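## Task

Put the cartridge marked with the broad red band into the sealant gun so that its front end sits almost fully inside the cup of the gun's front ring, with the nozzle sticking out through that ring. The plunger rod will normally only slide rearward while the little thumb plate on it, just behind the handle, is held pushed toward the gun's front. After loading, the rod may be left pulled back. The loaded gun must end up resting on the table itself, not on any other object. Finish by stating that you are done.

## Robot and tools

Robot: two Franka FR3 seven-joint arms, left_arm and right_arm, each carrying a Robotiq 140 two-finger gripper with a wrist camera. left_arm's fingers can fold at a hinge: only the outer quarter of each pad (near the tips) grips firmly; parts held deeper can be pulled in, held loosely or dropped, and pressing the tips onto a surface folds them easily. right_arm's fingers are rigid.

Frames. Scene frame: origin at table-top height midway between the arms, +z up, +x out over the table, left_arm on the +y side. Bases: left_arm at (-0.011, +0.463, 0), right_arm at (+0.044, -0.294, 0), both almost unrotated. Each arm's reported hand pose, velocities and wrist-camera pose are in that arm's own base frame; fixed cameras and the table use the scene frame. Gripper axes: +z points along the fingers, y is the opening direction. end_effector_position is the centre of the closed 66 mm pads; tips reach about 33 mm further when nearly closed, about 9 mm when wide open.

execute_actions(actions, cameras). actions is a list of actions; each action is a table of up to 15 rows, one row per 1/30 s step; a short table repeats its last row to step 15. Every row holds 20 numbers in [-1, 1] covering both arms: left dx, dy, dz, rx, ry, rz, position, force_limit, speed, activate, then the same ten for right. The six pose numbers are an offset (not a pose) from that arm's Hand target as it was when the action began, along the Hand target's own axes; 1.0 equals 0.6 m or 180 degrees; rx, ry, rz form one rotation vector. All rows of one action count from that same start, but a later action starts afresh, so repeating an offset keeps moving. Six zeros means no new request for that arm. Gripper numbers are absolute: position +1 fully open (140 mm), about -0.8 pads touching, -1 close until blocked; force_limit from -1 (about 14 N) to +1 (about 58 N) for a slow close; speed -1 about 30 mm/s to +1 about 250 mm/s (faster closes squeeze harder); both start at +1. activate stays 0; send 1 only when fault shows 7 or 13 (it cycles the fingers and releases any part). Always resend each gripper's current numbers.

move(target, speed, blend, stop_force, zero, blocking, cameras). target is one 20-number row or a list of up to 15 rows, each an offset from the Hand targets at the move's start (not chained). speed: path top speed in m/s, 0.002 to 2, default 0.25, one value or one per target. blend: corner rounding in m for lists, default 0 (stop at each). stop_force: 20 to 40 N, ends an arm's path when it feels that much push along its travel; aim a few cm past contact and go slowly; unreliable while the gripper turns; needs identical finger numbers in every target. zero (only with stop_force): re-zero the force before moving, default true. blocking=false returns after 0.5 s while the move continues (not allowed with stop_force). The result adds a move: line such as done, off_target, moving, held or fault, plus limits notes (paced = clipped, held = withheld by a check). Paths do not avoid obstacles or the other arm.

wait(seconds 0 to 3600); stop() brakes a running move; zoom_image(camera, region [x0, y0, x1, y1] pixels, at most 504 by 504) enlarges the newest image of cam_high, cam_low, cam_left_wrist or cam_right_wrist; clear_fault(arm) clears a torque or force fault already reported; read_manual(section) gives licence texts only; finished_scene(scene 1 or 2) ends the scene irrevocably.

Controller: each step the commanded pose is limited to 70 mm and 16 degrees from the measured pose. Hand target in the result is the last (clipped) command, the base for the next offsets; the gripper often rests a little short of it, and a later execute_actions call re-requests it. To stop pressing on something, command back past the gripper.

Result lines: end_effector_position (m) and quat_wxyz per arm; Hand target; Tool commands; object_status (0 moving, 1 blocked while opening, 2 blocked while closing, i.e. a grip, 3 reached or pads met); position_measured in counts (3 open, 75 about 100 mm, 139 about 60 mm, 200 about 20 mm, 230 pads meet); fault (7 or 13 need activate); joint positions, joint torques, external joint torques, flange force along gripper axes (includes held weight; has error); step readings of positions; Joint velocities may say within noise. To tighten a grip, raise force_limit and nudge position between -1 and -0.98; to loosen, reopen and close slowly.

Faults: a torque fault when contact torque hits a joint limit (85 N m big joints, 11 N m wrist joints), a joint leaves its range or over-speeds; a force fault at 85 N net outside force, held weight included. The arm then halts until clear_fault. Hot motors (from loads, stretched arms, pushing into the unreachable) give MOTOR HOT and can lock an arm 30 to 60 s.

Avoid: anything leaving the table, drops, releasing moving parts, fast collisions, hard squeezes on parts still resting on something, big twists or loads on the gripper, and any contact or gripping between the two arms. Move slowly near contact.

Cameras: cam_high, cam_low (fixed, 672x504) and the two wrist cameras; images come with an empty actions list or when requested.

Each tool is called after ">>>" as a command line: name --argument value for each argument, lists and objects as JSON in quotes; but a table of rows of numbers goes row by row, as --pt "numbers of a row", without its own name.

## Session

>>> execute_actions --actions '[]'

>>> zoom_image --camera "cam_high" --region '[150, 200, 654, 504]'

Scene clock: 0.00 s.
left_arm: end_effector_position=(+0.3909, -0.4603, +0.1839) position_measured=3 object_status=3 fault=0 end_effector_quat_wxyz=(+0.311, -0.121, +0.942, +0.049) | right_arm: end_effector_position=(+0.5037, +0.3098, +0.3340) position_measured=3 object_status=3 fault=0 end_effector_quat_wxyz=(-0.034, +0.976, +0.194, -0.092)
Joint positions: left_arm=[-1.092 0.138 -0.027 -2.113 0.813 2.19 -0.314] | right_arm=[0.465 0.266 0.026 -1.405 0.112 1.513 -1.475]
Joint velocities: within noise
Joint torques (N m): no reading
External joint torques (N m): no reading
Flange force (N): no reading
Hand target: left_arm +0.3909, -0.4603, +0.1839; +0.311, -0.121, +0.942, +0.049 | right_arm +0.5037, +0.3098, +0.3340; -0.034, +0.976, +0.194, -0.092
Tool commands: left_gripper/position=+1.0 left_gripper/force_limit=+1.0 left_gripper/speed=+1.0 left_gripper/activate=+0.0 right_gripper/position=+1.0 right_gripper/force_limit=+1.0 right_gripper/speed=+1.0 right_gripper/activate=+0.0
camera_calibration:
cam_left_wrist: T_world_to_cam=[[-0.26012, 0.96541, 0.01794, 0.55361], [0.52083, 0.12464, 0.84452, -0.30058], [0.81307, 0.22902, -0.53523, 0.0289]] pos_world=[0.27706, -0.50362, 0.25938]
cam_right_wrist: T_world_to_cam=[[0.3826, -0.92047, -0.07967, 0.12267], [-0.78298, -0.3688, 0.50092, 0.34121], [-0.49046, -0.12927, -0.86182, 0.7229]] pos_world=[0.57479, 0.3322, 0.46186]

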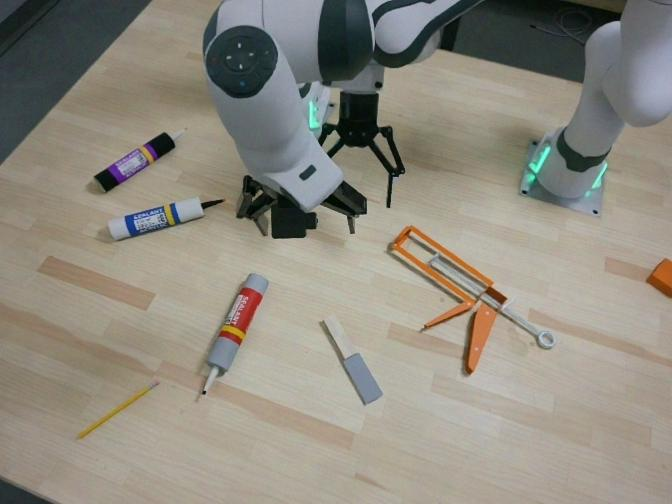

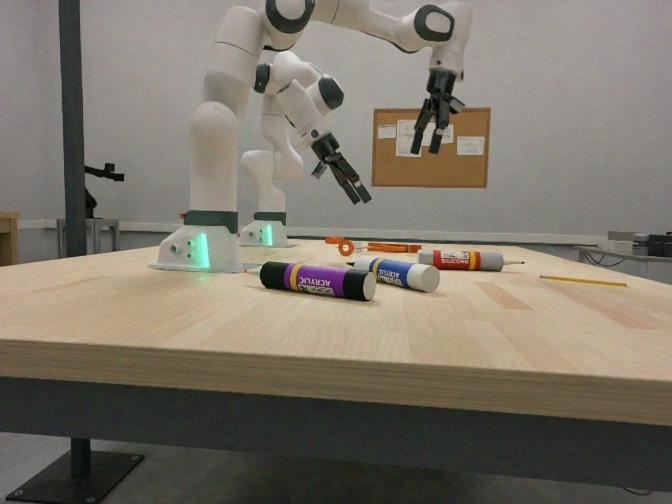

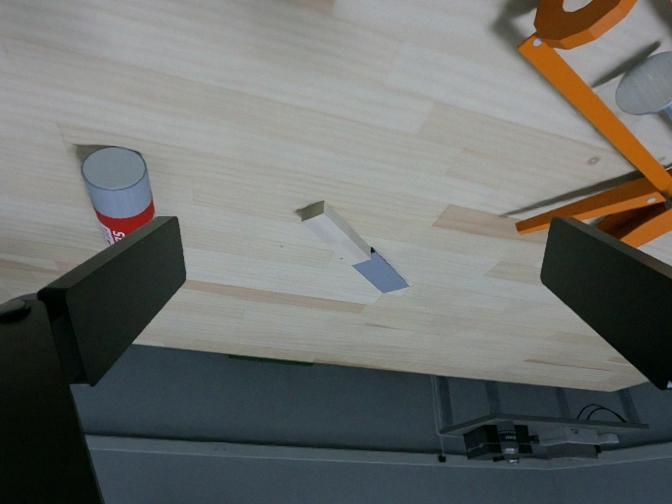

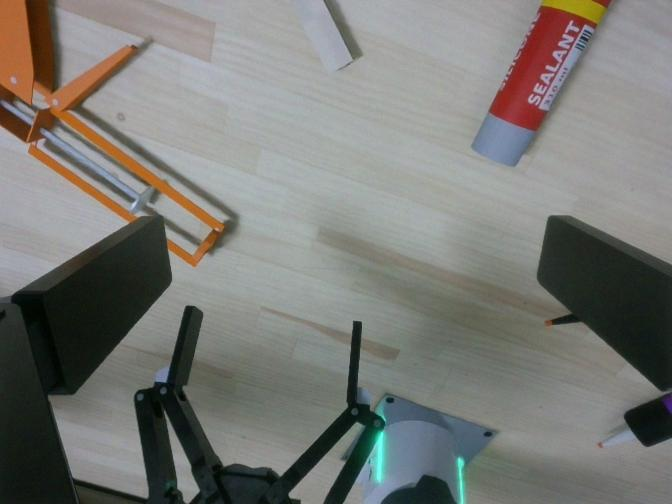

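Scaled by 1.000.

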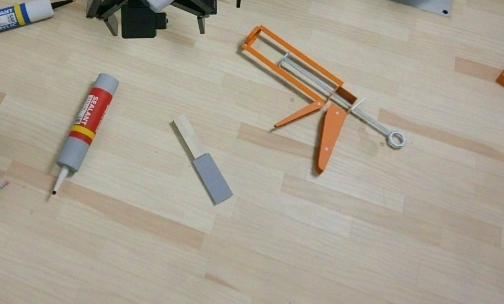

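>>> move --target '[-0.1877,0.3517,-0.1572,0.2233,0.1092,0.6639,1,1,1,0,-0.0097,0.3757,0.0203,0.0295,0.0672,0.6115,1,1,1,0]' --cameras '["all"]'

Scene clock: 44.33 s.
left_arm: end_effector_position=(+0.3690, -0.2510, +0.3300) position_measured=3 object_status=3 fault=0 end_effector_quat_wxyz=(-0.001, +0.817, +0.577, +0.000) | right_arm: end_effector_position=(+0.5799, +0.1002, +0.3015) position_measured=3 object_status=3 fault=0 end_effector_quat_wxyz=(-0.001, +0.722, -0.692, -0.001)
Joint positions: left_arm=[-1.83 -0.719 0.928 -2.129 0.555 1.633 2.401] | right_arm=[0.471 0.086 -0.315 -1.755 0.031 1.837 0.107]
Joint velocities: left_arm=[-0.001 0 -0.001 0 0 -0.001 0.007] | right_arm=[0 -0.001 0 0 -0.002 0 0.007]
Joint torques (N m): left_arm=[0.39 4.18 -17.38 21.62 1.21 2.28 0.3] | right_arm=[0.78 -34.21 -1.66 25.37 0.21 2.72 0.24]
External joint torques (N m): left_arm=[0.41 -0.21 -0.54 1.06 0.31 -0.16 0.3] | right_arm=[0.87 0.33 -0.78 0.37 -0.51 0.13 0.24]
Flange force (N): left_arm=[1.3 0.2 -3.1] | right_arm=[-0.9 -1.4 -0.5]
Hand target: left_arm +0.3700, -0.2502, +0.3305; +0.000, +0.819, +0.574, +0.000 | right_arm +0.5800, +0.1000, +0.3000; +0.000, +0.719, -0.695, +0.000
Off the commanded pose: left_arm 0.001 m, 0 deg | right_arm 0.002 m, 0 deg.
move: done
cam_left_wrist: T_world_to_cam=[[0.94265, -0.33378, -0.00099, -0.4205], [-0.31133, -0.88033, 0.3579, -0.22321], [-0.12033, -0.33706, -0.93376, 0.41082]] pos_world=[0.37632, -0.19838, 0.46308]
cam_right_wrist: T_world_to_cam=[[-0.99855, -0.04856, 0.02317, 0.58065], [-0.03721, 0.9343, 0.35455, -0.17905], [-0.03886, 0.35318, -0.93475, 0.41706]] pos_world=[0.58936, 0.04819, 0.43988]

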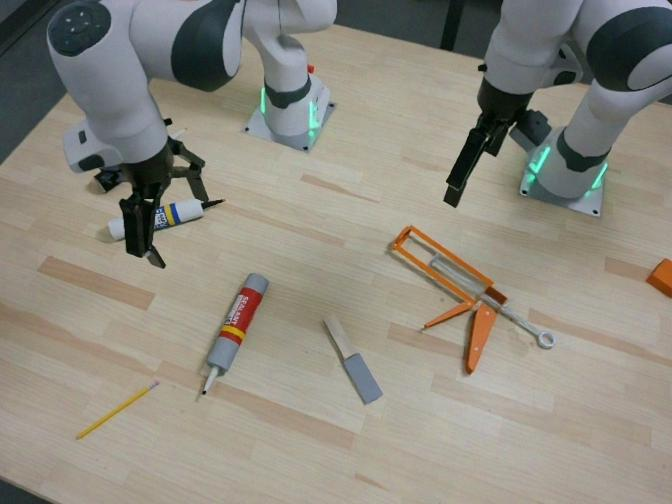

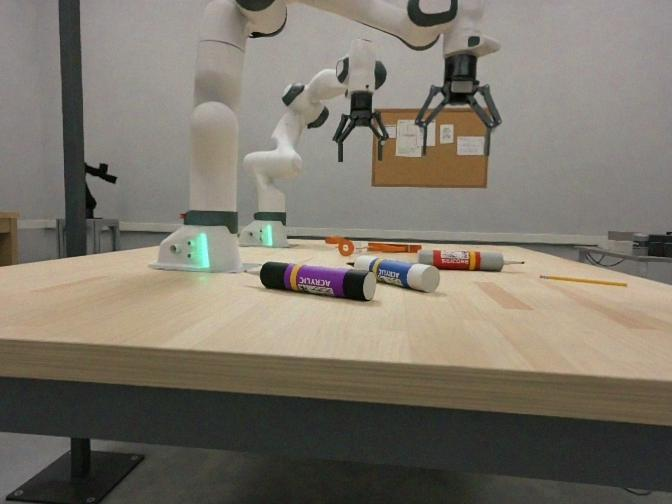

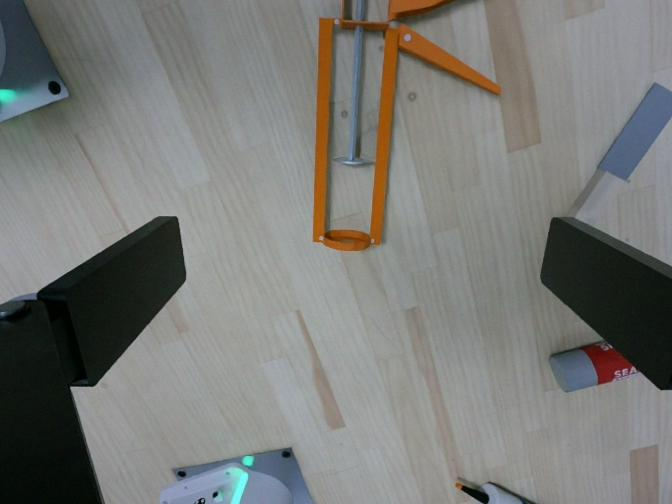

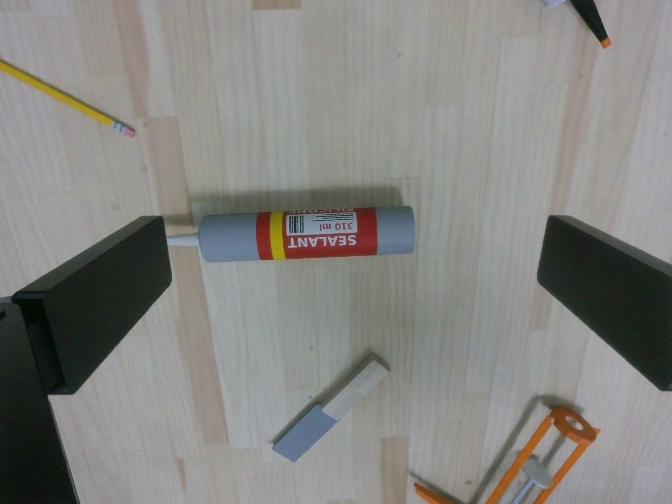

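>>> zoom_image --camera "cam_left_wrist" --region '[280, 130, 430, 280]'

>>> zoom_image --camera "cam_left_wrist" --region '[300, 0, 500, 150]'

>>> zoom_image --camera "cam_high" --region '[380, 210, 570, 390]'

>>> zoom_image --camera "cam_low" --region '[310, 220, 550, 310]'

Scaled by 3.360.

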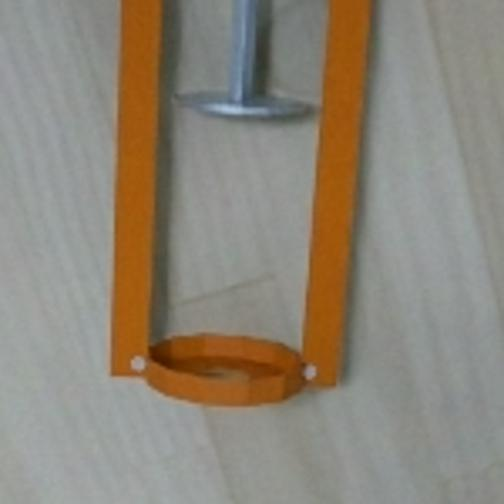

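Scaled by 2.520.

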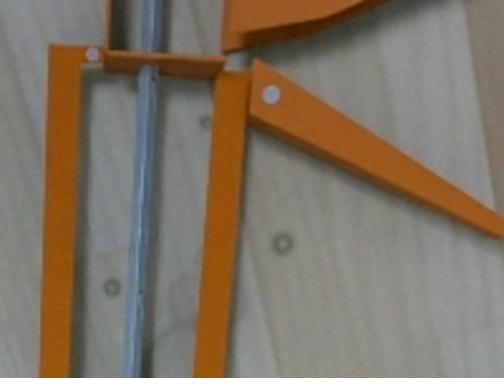

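Scaled by 2.653.

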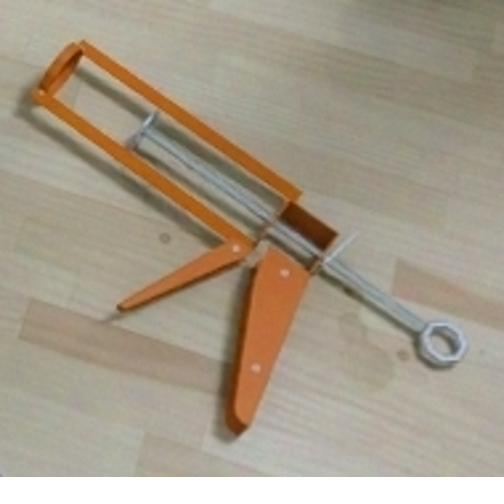

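Scaled by 2.100.

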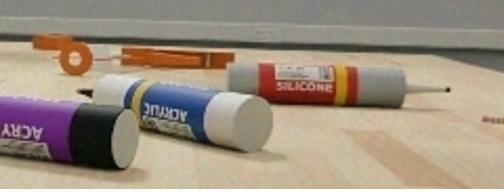

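>>> move --target '[0.2692,0.0085,0.3167,0,0,0,1,1,1,0,0,0,0,0,0,0,1,1,1,0]' --cameras '["cam_left_wrist"]'

>>> zoom_image --camera "cam_left_wrist" --region '[200, 50, 500, 350]'

Scene clock: 69.00 s.
left_arm: end_effector_position=(+0.4286, -0.0992, +0.1404) position_measured=3 object_status=3 fault=0 end_effector_quat_wxyz=(-0.002, +0.817, +0.577, -0.001) | right_arm: end_effector_position=(+0.5800, +0.1002, +0.3015) position_measured=3 object_status=3 fault=0 end_effector_quat_wxyz=(-0.001, +0.721, -0.693, -0.001)
Joint positions: left_arm=[-1.646 -0.935 1.307 -2.445 0.961 1.893 2.548] | right_arm=[0.471 0.086 -0.315 -1.755 0.031 1.837 0.109]
Joint velocities: left_arm=[0 -0.001 0 0.001 0.001 0 0.006] | right_arm=[within noise]
Joint torques (N m): left_arm=[0.36 12.15 -22.81 15.52 1.17 2.68 0.13] | right_arm=[0.6 -34.23 -1.64 25.32 0.2 2.72 0.3]
External joint torques (N m): left_arm=[0.32 -0.22 -0.81 0.35 0.31 0.24 0.13] | right_arm=[0.61 0.41 -0.82 0.24 -0.53 0.12 0.3]
Flange force (N): left_arm=[0.8 -2.1 -1.7] | right_arm=[-0.7 -1.3 -0.2]
Hand target: left_arm +0.4297, -0.0999, +0.1406; +0.000, +0.819, +0.574, +0.000 | right_arm +0.5800, +0.1000, +0.3000; +0.000, +0.719, -0.695, +0.000
Off the commanded pose: left_arm 0.001 m, 0 deg | right_arm 0.002 m, 0 deg.
move: done
cam_left_wrist: T_world_to_cam=[[0.9431, -0.33248, -0.00357, -0.42586], [-0.30945, -0.88162, 0.35635, -0.00402], [-0.12162, -0.33497, -0.93435, 0.29301]] pos_world=[0.43602, -0.04698, 0.27369]

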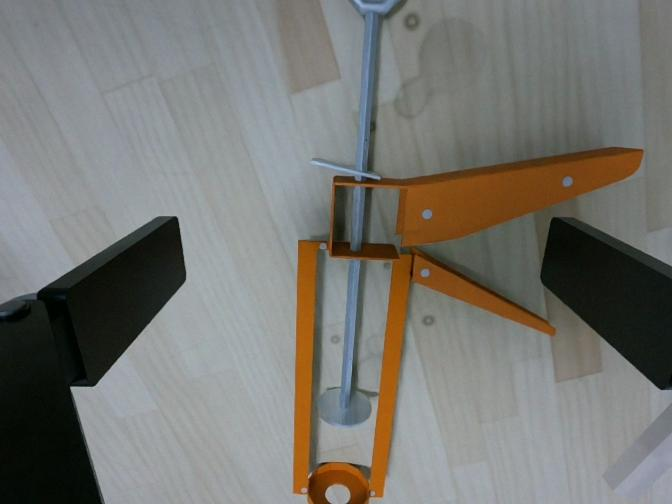

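Scaled by 1.680.

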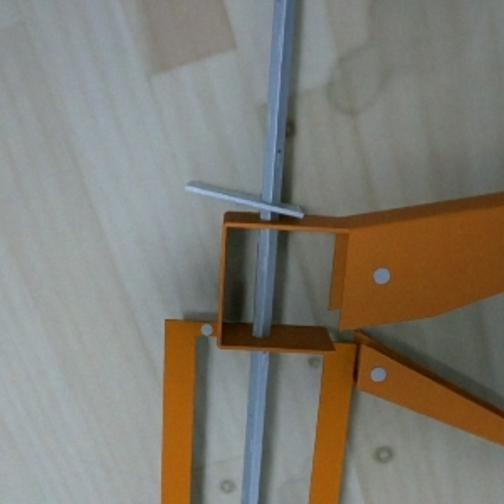

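>>> move --target '[-0.1898,0.0003,0.0843,0,0,0.0106,0.35,0,0,0,0,0,0,0,0,0,1,1,1,0]' --cameras '["cam_left_wrist"]'

Scene clock: 102.50 s.
left_arm: end_effector_position=(+0.3904, -0.2070, +0.0900) position_measured=85 object_status=3 fault=0 end_effector_quat_wxyz=(+0.000, +0.830, +0.558, -0.001) | right_arm: end_effector_position=(+0.5800, +0.1002, +0.3015) position_measured=3 object_status=3 fault=0 end_effector_quat_wxyz=(-0.001, +0.721, -0.693, -0.001)
Joint positions: left_arm=[-1.946 -0.831 1.45 -2.487 0.988 2.071 2.344] | right_arm=[0.471 0.086 -0.315 -1.755 0.031 1.837 0.109]
Joint velocities: left_arm=[-0.001 -0.001 0 0.001 0 0.001 -0.006] | right_arm=[within noise]
Joint torques (N m): left_arm=[0.49 13.43 -21.02 15.48 0.8 2.73 -0.15] | right_arm=[0.58 -34.13 -1.69 25.38 0.2 2.7 0.35]
External joint torques (N m): left_arm=[0.5 0.98 -0.63 0.69 0.02 0.28 -0.15] | right_arm=[0.54 0.35 -0.93 0.42 -0.53 0.12 0.35]
Flange force (N): left_arm=[0.1 -0.7 -2.0] | right_arm=[-0.7 -1.8 -0.7]
Hand target: left_arm +0.3910, -0.2070, +0.0900; +0.000, +0.828, +0.561, +0.000 | right_arm +0.5800, +0.1000, +0.3000; +0.000, +0.719, -0.695, +0.000
Off the commanded pose: left_arm 0.001 m, 0 deg | right_arm 0.002 m, 0 deg.
move: done
cam_left_wrist: T_world_to_cam=[[0.92644, -0.37643, -0.00092, -0.42873], [-0.35102, -0.86477, 0.3591, -0.07341], [-0.13597, -0.33237, -0.9333, 0.2112]] pos_world=[0.40015, -0.15468, 0.22308]

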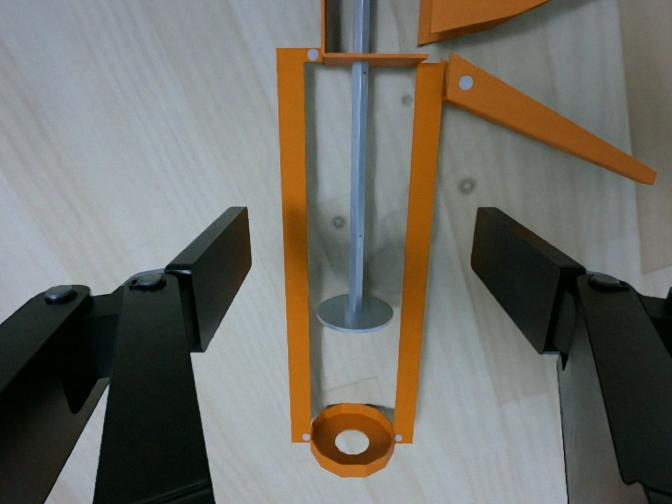

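>>> move --pt "0 0 0.0778 0 0 0 0.35 0 0 0 0 0 0 0 0 0 1 1 1 0" --pt "0 0 0.0778 0 0 0 -1 -0.05 -1 0 0 0 0 0 0 0 1 1 1 0" --speed 0.1 --cameras '["cam_left_wrist"]'

Scene clock: 108.17 s.
left_arm: end_effector_position=(+0.3900, -0.2076, +0.0435) position_measured=109 object_status=0 fault=0 end_effector_quat_wxyz=(+0.000, +0.829, +0.559, -0.002) | right_arm: end_effector_position=(+0.5800, +0.1002, +0.3015) position_measured=3 object_status=3 fault=0 end_effector_quat_wxyz=(-0.001, +0.721, -0.693, -0.001)
Joint positions: left_arm=[-2.04 -0.825 1.609 -2.498 1.082 2.165 2.298] | right_arm=[0.471 0.086 -0.315 -1.755 0.031 1.837 0.109]
Joint torques (N m): left_arm=[0.41 15.91 -20.39 13.46 0.95 2.6 -0.19] | right_arm=[0.57 -34.18 -1.61 25.31 0.21 2.7 0.29]
External joint torques (N m): left_arm=[0.45 0.87 -0.07 0.41 0.22 0.15 -0.18] | right_arm=[0.65 0.4 -0.74 0.28 -0.51 0.11 0.29]
Flange force (N): left_arm=[0.4 -0.8 -0.3] | right_arm=[-0.8 -1.4 -0.4]
Hand target: left_arm +0.3910, -0.2070, +0.0433; +0.000, +0.828, +0.561, +0.000 | right_arm +0.5800, +0.1000, +0.3000; +0.000, +0.719, -0.695, +0.000
Off the commanded pose: left_arm 0.001 m, 0 deg | right_arm 0.002 m, 0 deg.
move: done
cam_left_wrist: T_world_to_cam=[[0.92779, -0.37311, -0.00203, -0.42844], [-0.34724, -0.86542, 0.36121, -0.059], [-0.13653, -0.33442, -0.93248, 0.16723]] pos_world=[0.39984, -0.15499, 0.17638]

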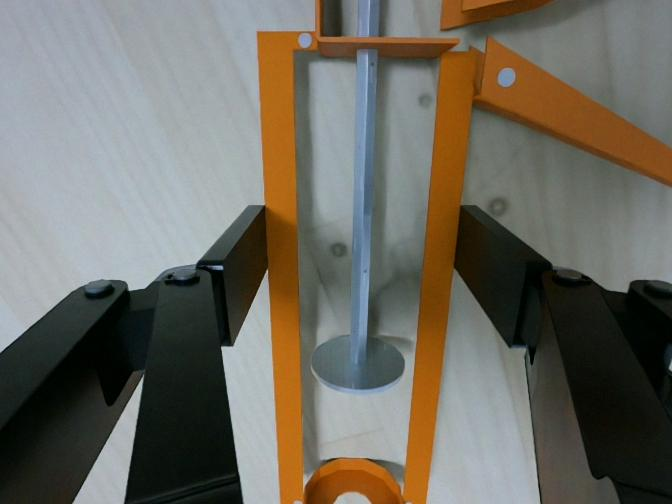

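>>> move --pt "-0.0022 0.0528 0 0 0 -0.371 -1 -0.05 -1 0 0 0 0 0 0 0 1 1 1 0" --pt "-0.0332 0.1102 0 0 0 -0.743 -1 -0.05 -1 0 0 0 0 0 0 0 1 1 1 0" --speed 0.17 --blend 0.02 --cameras '["cam_left_wrist","cam_high"]'

Scene clock: 128.53 s.
left_arm: end_effector_position=(+0.4418, -0.2482, +0.0403) position_measured=109 object_status=2 fault=0 end_effector_quat_wxyz=(-0.004, -0.185, +0.983, +0.003) | right_arm: end_effector_position=(+0.5800, +0.1002, +0.3015) position_measured=3 object_status=3 fault=0 end_effector_quat_wxyz=(-0.001, +0.721, -0.693, -0.001)
Joint positions: left_arm=[-2.816 -0.263 2.321 -2.354 0.324 2.5 0.458] | right_arm=[0.471 0.086 -0.315 -1.755 0.031 1.837 0.109]
Joint velocities: left_arm=[0 0 0 -0.002 0.001 -0.001 -0.007] | right_arm=[within noise]
Joint torques (N m): left_arm=[0.21 27.25 -6 21.6 -0.06 3.15 -0.22] | right_arm=[0.61 -34.19 -1.66 25.34 0.18 2.71 0.31]
External joint torques (N m): left_arm=[0.22 1.47 -0.4 2.28 -0.49 0.65 -0.22] | right_arm=[0.71 0.43 -0.76 0.31 -0.54 0.12 0.31]
Flange force (N): left_arm=[-0.5 -0.7 -5.4] | right_arm=[-0.9 -1.5 -0.4]
Hand target: left_arm +0.4450, -0.2501, +0.0432; +0.000, -0.190, +0.982, +0.000 | right_arm +0.5800, +0.1000, +0.3000; +0.000, +0.719, -0.695, +0.000
Off the commanded pose: left_arm 0.005 m, 1 deg | right_arm 0.002 m, 0 deg.
move: off_target (left_arm)
cam_left_wrist: T_world_to_cam=[[-0.36393, 0.93139, 0.00861, 0.40238], [0.87285, 0.33781, 0.35216, -0.315], [0.32509, 0.13568, -0.9359, 0.07073]] pos_world=[0.39839, -0.27796, 0.17366]
Images, in order (width x height): cam_high 672x504, cam_left_wrist 672x504.

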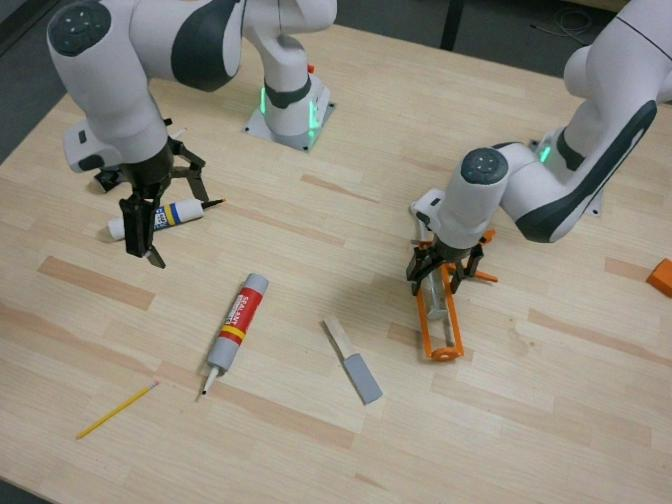

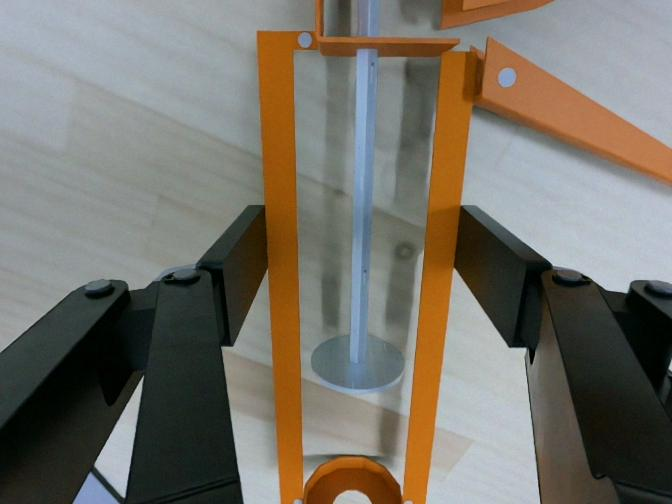

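>>> move --target '[0,0,0,0,0,-0.19,-1,-0.05,-1,0,0,0,0,0,0,0,1,1,1,0]' --speed 0.15

Scene clock: 136.47 s.
left_arm: end_effector_position=(+0.4422, -0.2481, +0.0406) position_measured=109 object_status=2 fault=0 end_effector_quat_wxyz=(-0.004, -0.469, +0.883, +0.003) | right_arm: end_effector_position=(+0.5800, +0.1002, +0.3015) position_measured=3 object_status=3 fault=0 end_effector_quat_wxyz=(-0.001, +0.721, -0.693, -0.001)
Joint positions: left_arm=[-2.864 -0.249 2.37 -2.357 0.288 2.508 -0.119] | right_arm=[0.471 0.086 -0.315 -1.755 0.031 1.837 0.109]
Joint velocities: left_arm=[0 0 0.001 0.001 0.001 0 -0.007] | right_arm=[within noise]
Joint torques (N m): left_arm=[0.35 27.77 -6.19 21.97 0.67 3.01 -0.18] | right_arm=[0.57 -34.19 -1.63 25.36 0.18 2.72 0.29]
External joint torques (N m): left_arm=[0.2 1.21 -1.28 2.57 0.24 0.46 -0.18] | right_arm=[0.67 0.29 -0.74 0.42 -0.54 0.14 0.29]
Flange force (N): left_arm=[0.3 -3.8 -4.1] | right_arm=[-0.8 -1.5 -0.6]
Hand target: left_arm +0.4450, -0.2501, +0.0432; +0.000, -0.470, +0.882, +0.000 | right_arm +0.5800, +0.1000, +0.3000; +0.000, +0.719, -0.695, +0.000
Off the commanded pose: left_arm 0.004 m, 1 deg | right_arm 0.002 m, 0 deg.
joint sent to its limit (left arm) — joint 1 (waist), lower limit. The joint targets still meet the commanded pose.
move: off_target (left_arm)

>>> move --target '[0.0183,-0.0325,0,0,0,-0.188,-1,-0.05,-1,0,0,0,0,0,0,0,1,1,1,0]' --speed 0.15 --cameras '["cam_high","cam_left_wrist"]'

Scene clock: 142.67 s.
left_arm: end_effector_position=(+0.4531, -0.2679, +0.0417) position_measured=109 object_status=2 fault=0 end_effector_quat_wxyz=(+0.001, +0.706, -0.709, -0.003) | right_arm: end_effector_position=(+0.5800, +0.1002, +0.3015) position_measured=3 object_status=3 fault=0 end_effector_quat_wxyz=(-0.001, +0.721, -0.693, -0.001)
Joint positions: left_arm=[-2.864 -0.316 2.341 -2.286 0.366 2.471 -0.786] | right_arm=[0.471 0.086 -0.315 -1.755 0.031 1.837 0.109]
Joint velocities: left_arm=[0 0 0.001 0 -0.001 -0.001 -0.006] | right_arm=[within noise]
Joint torques (N m): left_arm=[0.44 28.8 -7.94 22.31 0.83 3.03 -0.2] | right_arm=[0.64 -34.13 -1.62 25.36 0.21 2.73 0.32]
External joint torques (N m): left_arm=[0.41 0.86 -1.23 2.75 0.34 0.43 -0.2] | right_arm=[0.68 0.4 -0.78 0.36 -0.52 0.14 0.32]
Flange force (N): left_arm=[2.9 -4.5 -3.2] | right_arm=[-0.8 -1.6 -0.5]
Hand target: left_arm +0.4551, -0.2701, +0.0432; +0.000, +0.707, -0.707, +0.000 | right_arm +0.5800, +0.1000, +0.3000; +0.000, +0.719, -0.695, +0.000
Off the commanded pose: left_arm 0.003 m, 0 deg | right_arm 0.002 m, 0 deg.
joint sent to its limit (left arm) — joint 1 (waist), lower limit. The joint targets still meet the commanded pose.
move: done
cam_left_wrist: T_world_to_cam=[[-0.99997, 0.00287, 0.00708, 0.46439], [0.00523, 0.93282, 0.36031, 0.23339], [-0.00557, 0.36034, -0.93281, 0.28081]] pos_world=[0.46472, -0.32023, 0.17456]

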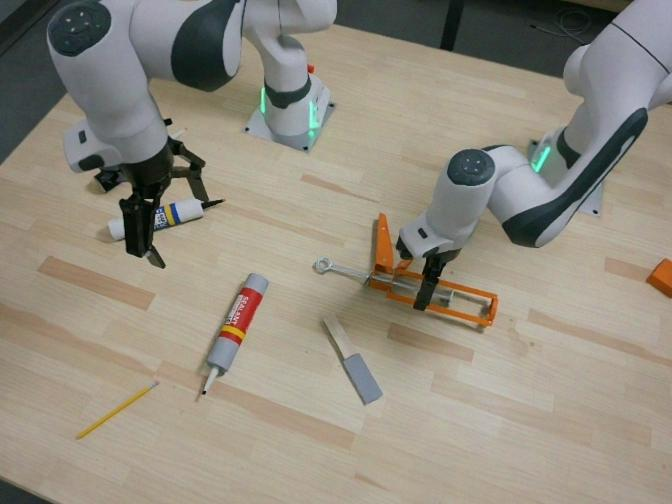

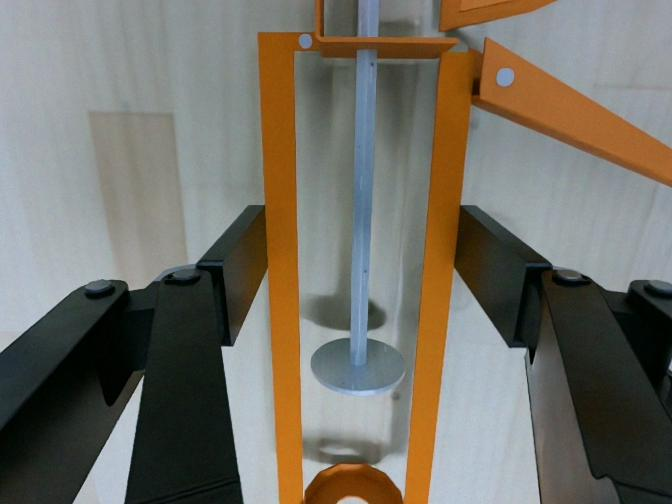

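>>> move --target '[-0.1,0,0,0,0,0,-1,-0.05,-1,0,0,0,0,0,0,0,1,1,1,0]' --speed 0.1

>>> move --pt "0 0 0 0 0 0 0.35 -0.05 -1 0 0 0 0 0 0 0 1 1 1 0" --pt "0.1167 0 -0.2 0 0 0 0.35 0 0 0 0 0 0 0 0 0 1 1 1 0" --speed 0.2 --cameras '["cam_high","cam_left_wrist"]'

>>> zoom_image --camera "cam_left_wrist" --region '[230, 0, 530, 300]'

Scene clock: 156.53 s.
left_arm: end_effector_position=(+0.4532, -0.2094, +0.0418) position_measured=109 object_status=2 fault=0 end_effector_quat_wxyz=(+0.002, +0.710, -0.704, -0.003) | right_arm: end_effector_position=(+0.5800, +0.1002, +0.3015) position_measured=3 object_status=3 fault=0 end_effector_quat_wxyz=(-0.001, +0.721, -0.693, -0.001)
Joint positions: left_arm=[-2.688 -0.242 2.275 -2.384 0.314 2.512 -0.665] | right_arm=[0.471 0.086 -0.315 -1.755 0.031 1.837 0.109]
Joint velocities: left_arm=[-0.001 0 -0.001 0 0 0.001 0.006] | right_arm=[within noise]
Joint torques (N m): left_arm=[1.52 25.36 -6.34 20.48 0.65 3.16 0.35] | right_arm=[0.59 -34.2 -1.64 25.3 0.2 2.72 0.32]
External joint torques (N m): left_arm=[1.58 1.22 -0.94 1.17 0.19 0.56 0.35] | right_arm=[0.48 0.4 -0.94 0.26 -0.54 0.13 0.32]
Flange force (N): left_arm=[-5.1 4.0 -8.2] | right_arm=[-0.5 -1.3 -0.3]
Hand target: left_arm +0.4551, -0.2101, +0.0432; +0.000, +0.707, -0.707, +0.000 | right_arm +0.5800, +0.1000, +0.3000; +0.000, +0.719, -0.695, +0.000
Off the commanded pose: left_arm 0.002 m, 1 deg | right_arm 0.002 m, 0 deg.
move: done

Scene clock: 159.37 s.
left_arm: end_effector_position=(+0.4550, -0.2803, +0.1621) position_measured=85 object_status=3 fault=0 end_effector_quat_wxyz=(+0.000, +0.708, -0.707, -0.001) | right_arm: end_effector_position=(+0.5800, +0.1002, +0.3015) position_measured=3 object_status=3 fault=0 end_effector_quat_wxyz=(-0.001, +0.721, -0.693, -0.001)
Joint positions: left_arm=[-2.68 -0.05 2.121 -2.192 0.054 2.216 -0.592] | right_arm=[0.471 0.086 -0.315 -1.755 0.031 1.837 0.109]
Joint torques (N m): left_arm=[1.36 19.07 -1.48 24.28 0.33 2.5 0.3] | right_arm=[0.61 -34.19 -1.56 25.37 0.2 2.69 0.28]
External joint torques (N m): left_arm=[1.3 0.83 -0.23 1.01 -0.29 -0.12 0.3] | right_arm=[0.54 0.43 -0.82 0.3 -0.53 0.1 0.28]
Flange force (N): left_arm=[-4.2 3.4 -5.5] | right_arm=[-0.6 -1.6 -0.4]
Hand target: left_arm +0.4551, -0.2801, +0.1632; +0.000, +0.707, -0.707, +0.000 | right_arm +0.5800, +0.1000, +0.3000; +0.000, +0.719, -0.695, +0.000
Off the commanded pose: left_arm 0.001 m, 0 deg | right_arm 0.002 m, 0 deg.
move: done
cam_left_wrist: T_world_to_cam=[[-0.99999, -0.00249, 0.00205, 0.46469], [-0.00159, 0.93335, 0.35896, 0.20509], [-0.0028, 0.35896, -0.93335, 0.39604]] pos_world=[0.46612, -0.33242, 0.29507]

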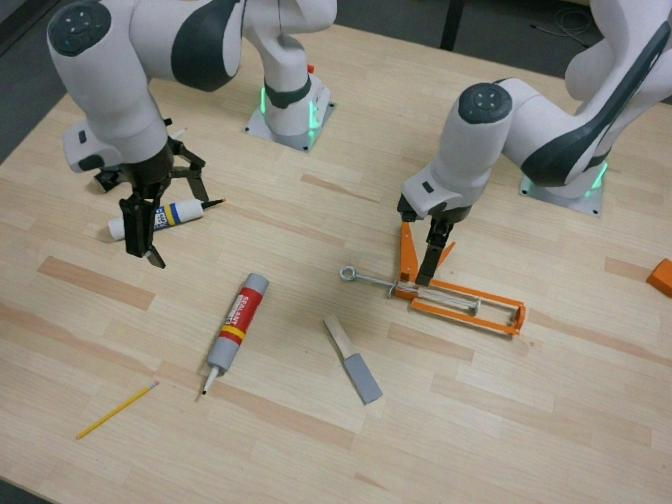

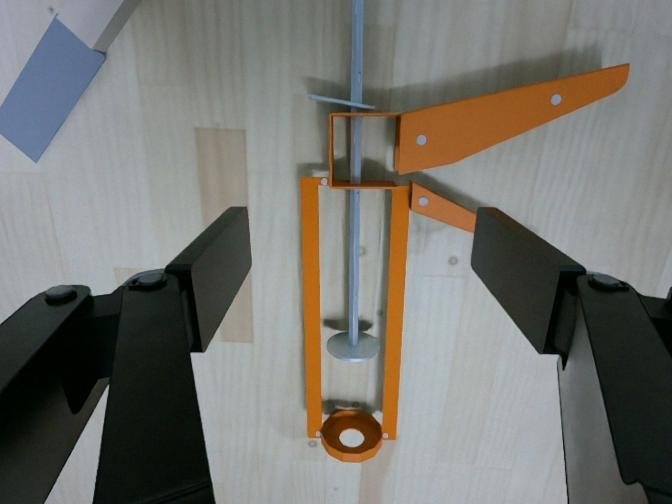

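Scaled by 1.680.

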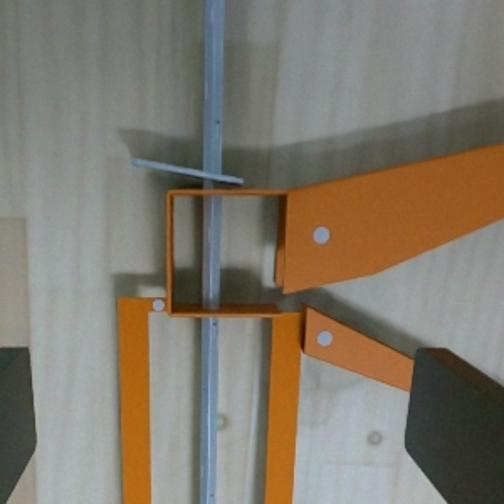

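>>> move --target '[-0.2,0,-0.05,0,0,0,0.35,0,0,0,0.4083,-0.3250,0.0833,0,0,0,0.3,0,0,0]' --speed 0.2 --cameras '["cam_right_wrist","cam_high"]'

Scene clock: 188.87 s.
left_arm: end_effector_position=(+0.4559, -0.1601, +0.1929) position_measured=85 object_status=3 fault=0 end_effector_quat_wxyz=(+0.000, +0.709, -0.706, +0.000) | right_arm: end_effector_position=(+0.7834, -0.1365, +0.2507) position_measured=91 object_status=3 fault=0 end_effector_quat_wxyz=(-0.023, +0.716, -0.697, +0.033)
Joint positions: left_arm=[-2.681 0.226 2.369 -2.322 -0.186 2.151 -0.2] | right_arm=[-0.092 0.981 -0.266 -0.503 0.227 1.55 -0.248]
Joint velocities: left_arm=[0.001 0.001 0.001 0.001 0 0 0.005] | right_arm=[within noise]
Joint torques (N m): left_arm=[0.39 16.54 4.93 23.54 0.59 2.49 0.2] | right_arm=[0.01 -56.27 -2.8 24.39 0.23 2.48 -0.24]
External joint torques (N m): left_arm=[0.34 0.44 0.41 0.33 -0.04 -0.08 0.2] | right_arm=[-0.13 0.86 -0.43 1.25 -0.56 -0.35 -0.23]
Flange force (N): left_arm=[-1.4 1.0 -1.8] | right_arm=[0.0 0.0 0.0]
Hand target: left_arm +0.4552, -0.1602, +0.1933; +0.000, +0.707, -0.707, +0.000 | right_arm +0.7835, -0.1380, +0.2500; +0.000, +0.719, -0.695, +0.000
Off the commanded pose: left_arm 0.001 m, 0 deg | right_arm 0.002 m, 5 deg.
elbow stopped short (right arm): the move would have taken joint 4 (elbow) straighter than the controller allows.
move: off_target (right_arm)
cam_right_wrist: T_world_to_cam=[[-0.99788, -0.03454, -0.05509, 0.79453], [-0.05116, 0.93998, 0.33737, 0.08369], [0.04013, 0.33947, -0.93976, 0.3985]] pos_world=[0.78113, -0.1865, 0.39003]
Images, in order (width x height): cam_high 672x504, cam_right_wrist 672x504.

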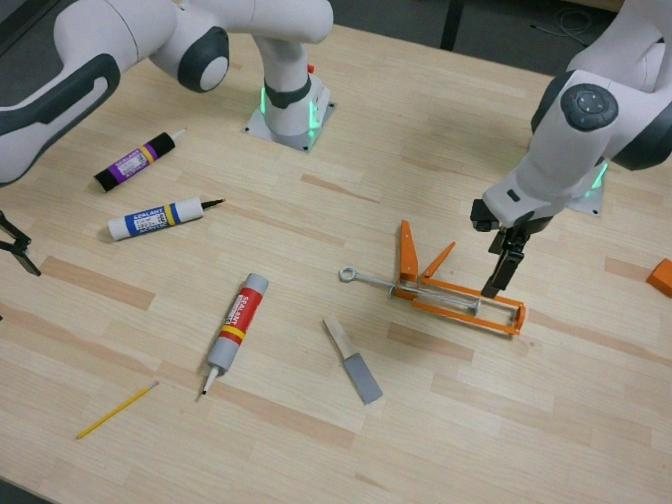

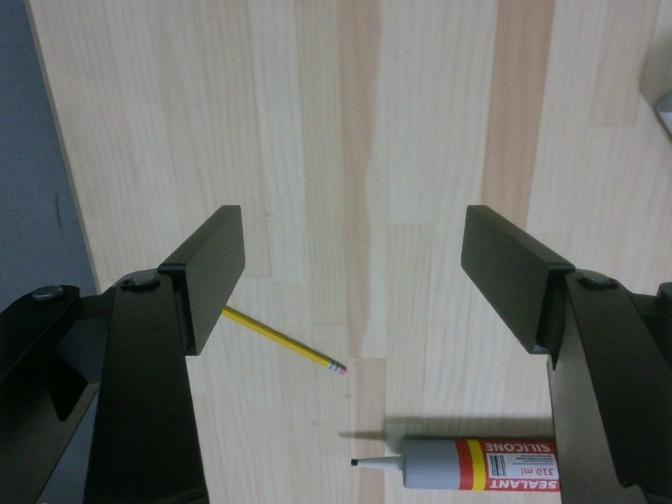

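>>> move --target '[0,0,0,0,0,0,0.35,0,0,0,-0.8277,0.6356,0,0,0,0,0.3,0,0,0]' --speed 0.2 --cameras '["cam_right_wrist","cam_high"]'

Scene clock: 197.17 s.
left_arm: end_effector_position=(+0.4558, -0.1602, +0.1930) position_measured=85 object_status=3 fault=0 end_effector_quat_wxyz=(+0.000, +0.708, -0.706, +0.000) | right_arm: end_effector_position=(+0.3852, +0.3452, +0.2507) position_measured=91 object_status=3 fault=0 end_effector_quat_wxyz=(-0.002, +0.723, -0.691, +0.000)
Joint positions: left_arm=[-2.683 0.226 2.371 -2.322 -0.186 2.151 -0.198] | right_arm=[0.7 -0.116 0.029 -2.123 0.004 2.01 0.684]
Joint velocities: left_arm=[within noise] | right_arm=[0.001 0.001 -0.001 0 -0.001 0 0.006]
Joint torques (N m): left_arm=[0.41 16.39 4.89 23.53 0.66 2.53 0.21] | right_arm=[0.47 -28.08 -0.53 25.95 0.6 2.22 0.27]
External joint torques (N m): left_arm=[0.38 0.25 0.41 0.34 0.03 -0.04 0.21] | right_arm=[0.43 0.4 -0.36 1.29 -0.09 -0.32 0.27]
Flange force (N): left_arm=[-1.2 0.1 -1.3] | right_arm=[-3.9 -4.1 -2.9]
Hand target: left_arm +0.4552, -0.1602, +0.1933; +0.000, +0.707, -0.707, +0.000 | right_arm +0.3850, +0.3449, +0.2500; +0.000, +0.719, -0.695, +0.000
Off the commanded pose: left_arm 0.001 m, 0 deg | right_arm 0.001 m, 1 deg.
move: done
cam_right_wrist: T_world_to_cam=[[-0.9985, -0.05042, 0.02146, 0.4003], [-0.03961, 0.93471, 0.3532, -0.39616], [-0.03786, 0.35182, -0.9353, 0.27567]] pos_world=[0.39445, 0.2935, 0.38917]
Images, in order (width x height): cam_high 672x504, cam_right_wrist 672x504.

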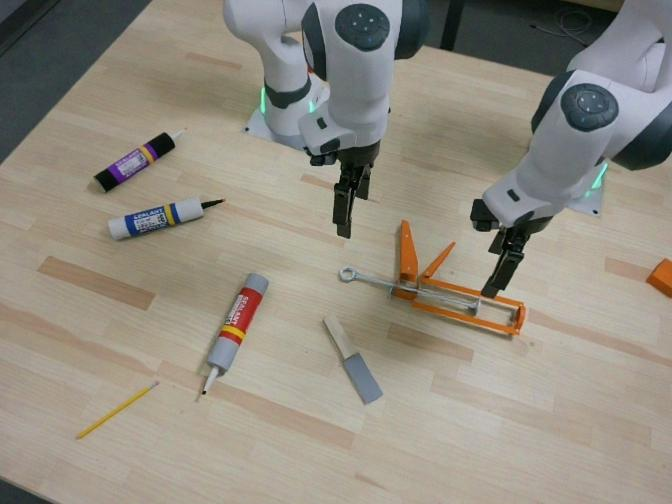

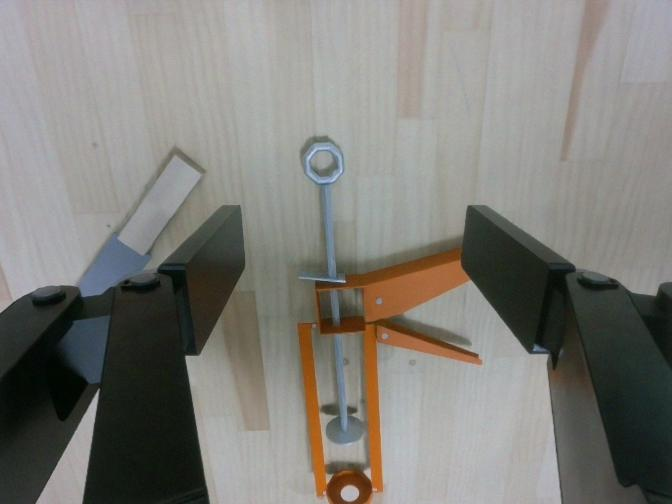

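>>> move --target '[0,0,0,0,0,0,-0.32,0,0,0,-0.0473,-0.0153,0.2,-0.0054,-0.1666,-0.0201,-0.3,0,0,0]' --speed 0.15 --cameras '["cam_right_wrist","cam_high"]'

Scene clock: 221.43 s.
left_arm: end_effector_position=(+0.4558, -0.1602, +0.1930) position_measured=169 object_status=3 fault=0 end_effector_quat_wxyz=(+0.000, +0.708, -0.706, +0.000) | right_arm: end_effector_position=(+0.3938, +0.3747, +0.1319) position_measured=167 object_status=3 fault=0 end_effector_quat_wxyz=(-0.174, +0.715, -0.650, -0.191)
Joint positions: left_arm=[-2.683 0.226 2.371 -2.322 -0.186 2.151 -0.198] | right_arm=[0.752 -0.022 -0.149 -2.447 0.844 2.522 -0.172]
Joint velocities: left_arm=[within noise] | right_arm=[0 -0.002 0 -0.001 -0.001 0 -0.004]
Joint torques (N m): left_arm=[0.39 16.44 4.92 23.56 0.64 2.53 0.2] | right_arm=[0.52 -28.07 -1.01 21.91 0.36 1.9 -0.28]
External joint torques (N m): left_arm=[0.4 0.16 0.45 0.25 0.01 -0.06 0.2] | right_arm=[0.53 0.58 -1.1 0.09 0.35 -0.14 -0.27]
Flange force (N): left_arm=[-1.3 0.1 -1.2] | right_arm=[1.5 -2.2 2.4]
Hand target: left_arm +0.4552, -0.1602, +0.1933; +0.000, +0.707, -0.707, +0.000 | right_arm +0.3931, +0.3736, +0.1300; -0.174, +0.716, -0.648, -0.192
Off the commanded pose: left_arm 0.001 m, 0 deg | right_arm 0.002 m, 0 deg.
move: done
cam_right_wrist: T_world_to_cam=[[-0.99352, -0.11237, 0.01714, 0.4347], [-0.0582, 0.63244, 0.77242, -0.31604], [-0.09763, 0.76642, -0.63488, -0.01703]] pos_world=[0.41183, 0.26177, 0.22585]
Images, in order (width x height): cam_high 672x504, cam_right_wrist 672x504.

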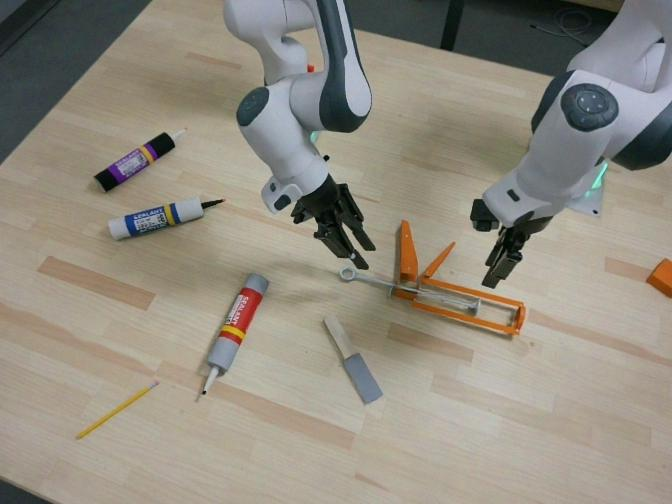

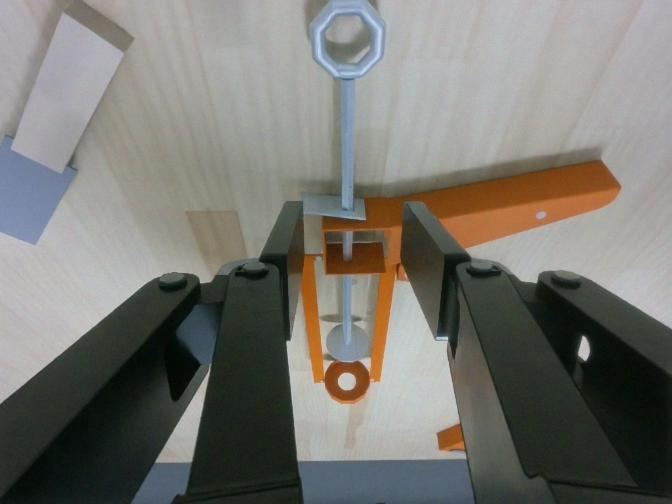

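>>> move --target '[0,0,0,0,0,0,-0.32,0,0,0,0.0545,0,0.0945,0,0,0,-0.3,0,0,0]' --speed 0.08 --cameras '["cam_right_wrist","cam_high"]'

>>> zoom_image --camera "cam_high" --region '[300, 200, 480, 340]'

Scene clock: 229.43 s.
left_arm: end_effector_position=(+0.4558, -0.1602, +0.1930) position_measured=169 object_status=3 fault=0 end_effector_quat_wxyz=(+0.000, +0.708, -0.706, +0.000) | right_arm: end_effector_position=(+0.3922, +0.3739, +0.0650) position_measured=167 object_status=3 fault=0 end_effector_quat_wxyz=(-0.172, +0.715, -0.650, -0.193)
Joint positions: left_arm=[-2.683 0.226 2.371 -2.322 -0.186 2.151 -0.198] | right_arm=[0.75 0.134 -0.124 -2.435 1.049 2.6 -0.378]
Joint velocities: left_arm=[within noise] | right_arm=[0 0.001 0 0.001 0 -0.001 -0.007]
Joint torques (N m): left_arm=[0.38 16.38 4.9 23.56 0.64 2.52 0.22] | right_arm=[0.21 -31.38 -1.05 20.52 0.14 1.96 -0.32]
External joint torques (N m): left_arm=[0.34 0.23 0.41 0.37 0.01 -0.05 0.22] | right_arm=[0.16 0.34 -0.56 0.96 0.36 0.19 -0.31]
Flange force (N): left_arm=[-1.2 0.1 -1.4] | right_arm=[0.7 -2.9 3.5]
Hand target: left_arm +0.4552, -0.1602, +0.1933; +0.000, +0.707, -0.707, +0.000 | right_arm +0.3931, +0.3736, +0.0645; -0.174, +0.716, -0.648, -0.192
Off the commanded pose: left_arm 0.001 m, 0 deg | right_arm 0.001 m, 0 deg.
move: done
cam_right_wrist: T_world_to_cam=[[-0.99336, -0.1128, 0.02264, 0.43387], [-0.05429, 0.63314, 0.77213, -0.26581], [-0.10143, 0.76578, -0.63506, -0.05725]] pos_world=[0.41075, 0.26107, 0.15906]
Images, in order (width x height): cam_high 672x504, cam_right_wrist 672x504.

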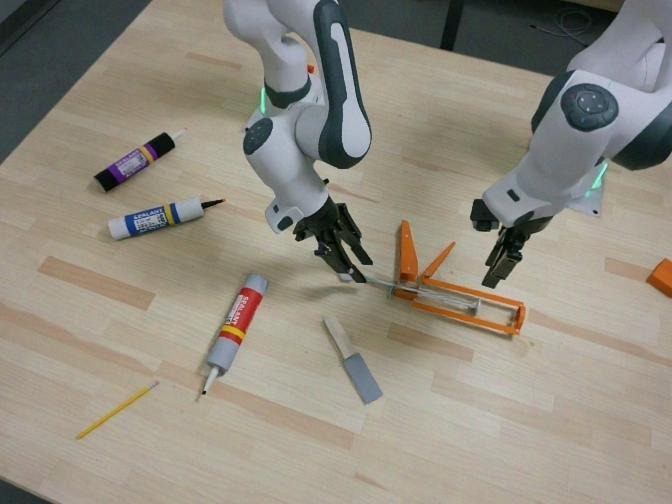

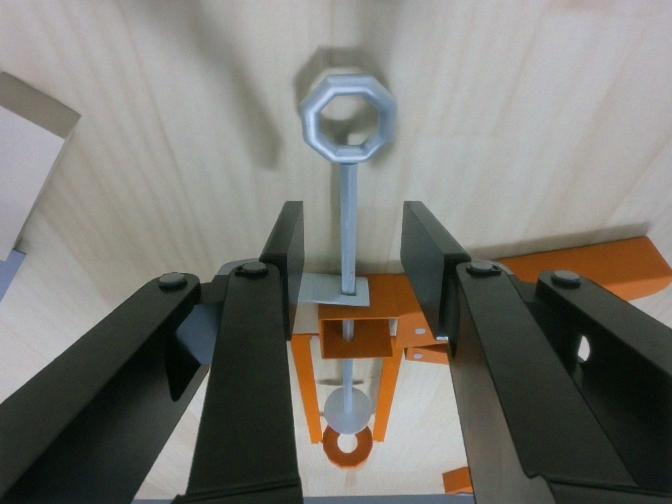

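Scaled by 2.800.

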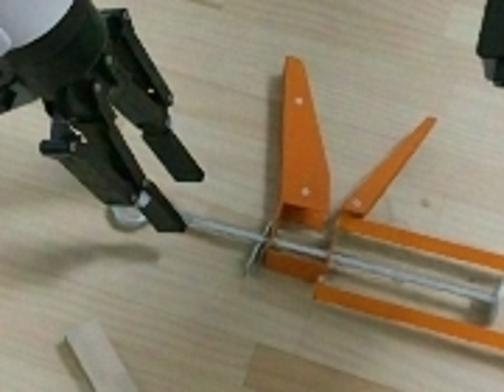

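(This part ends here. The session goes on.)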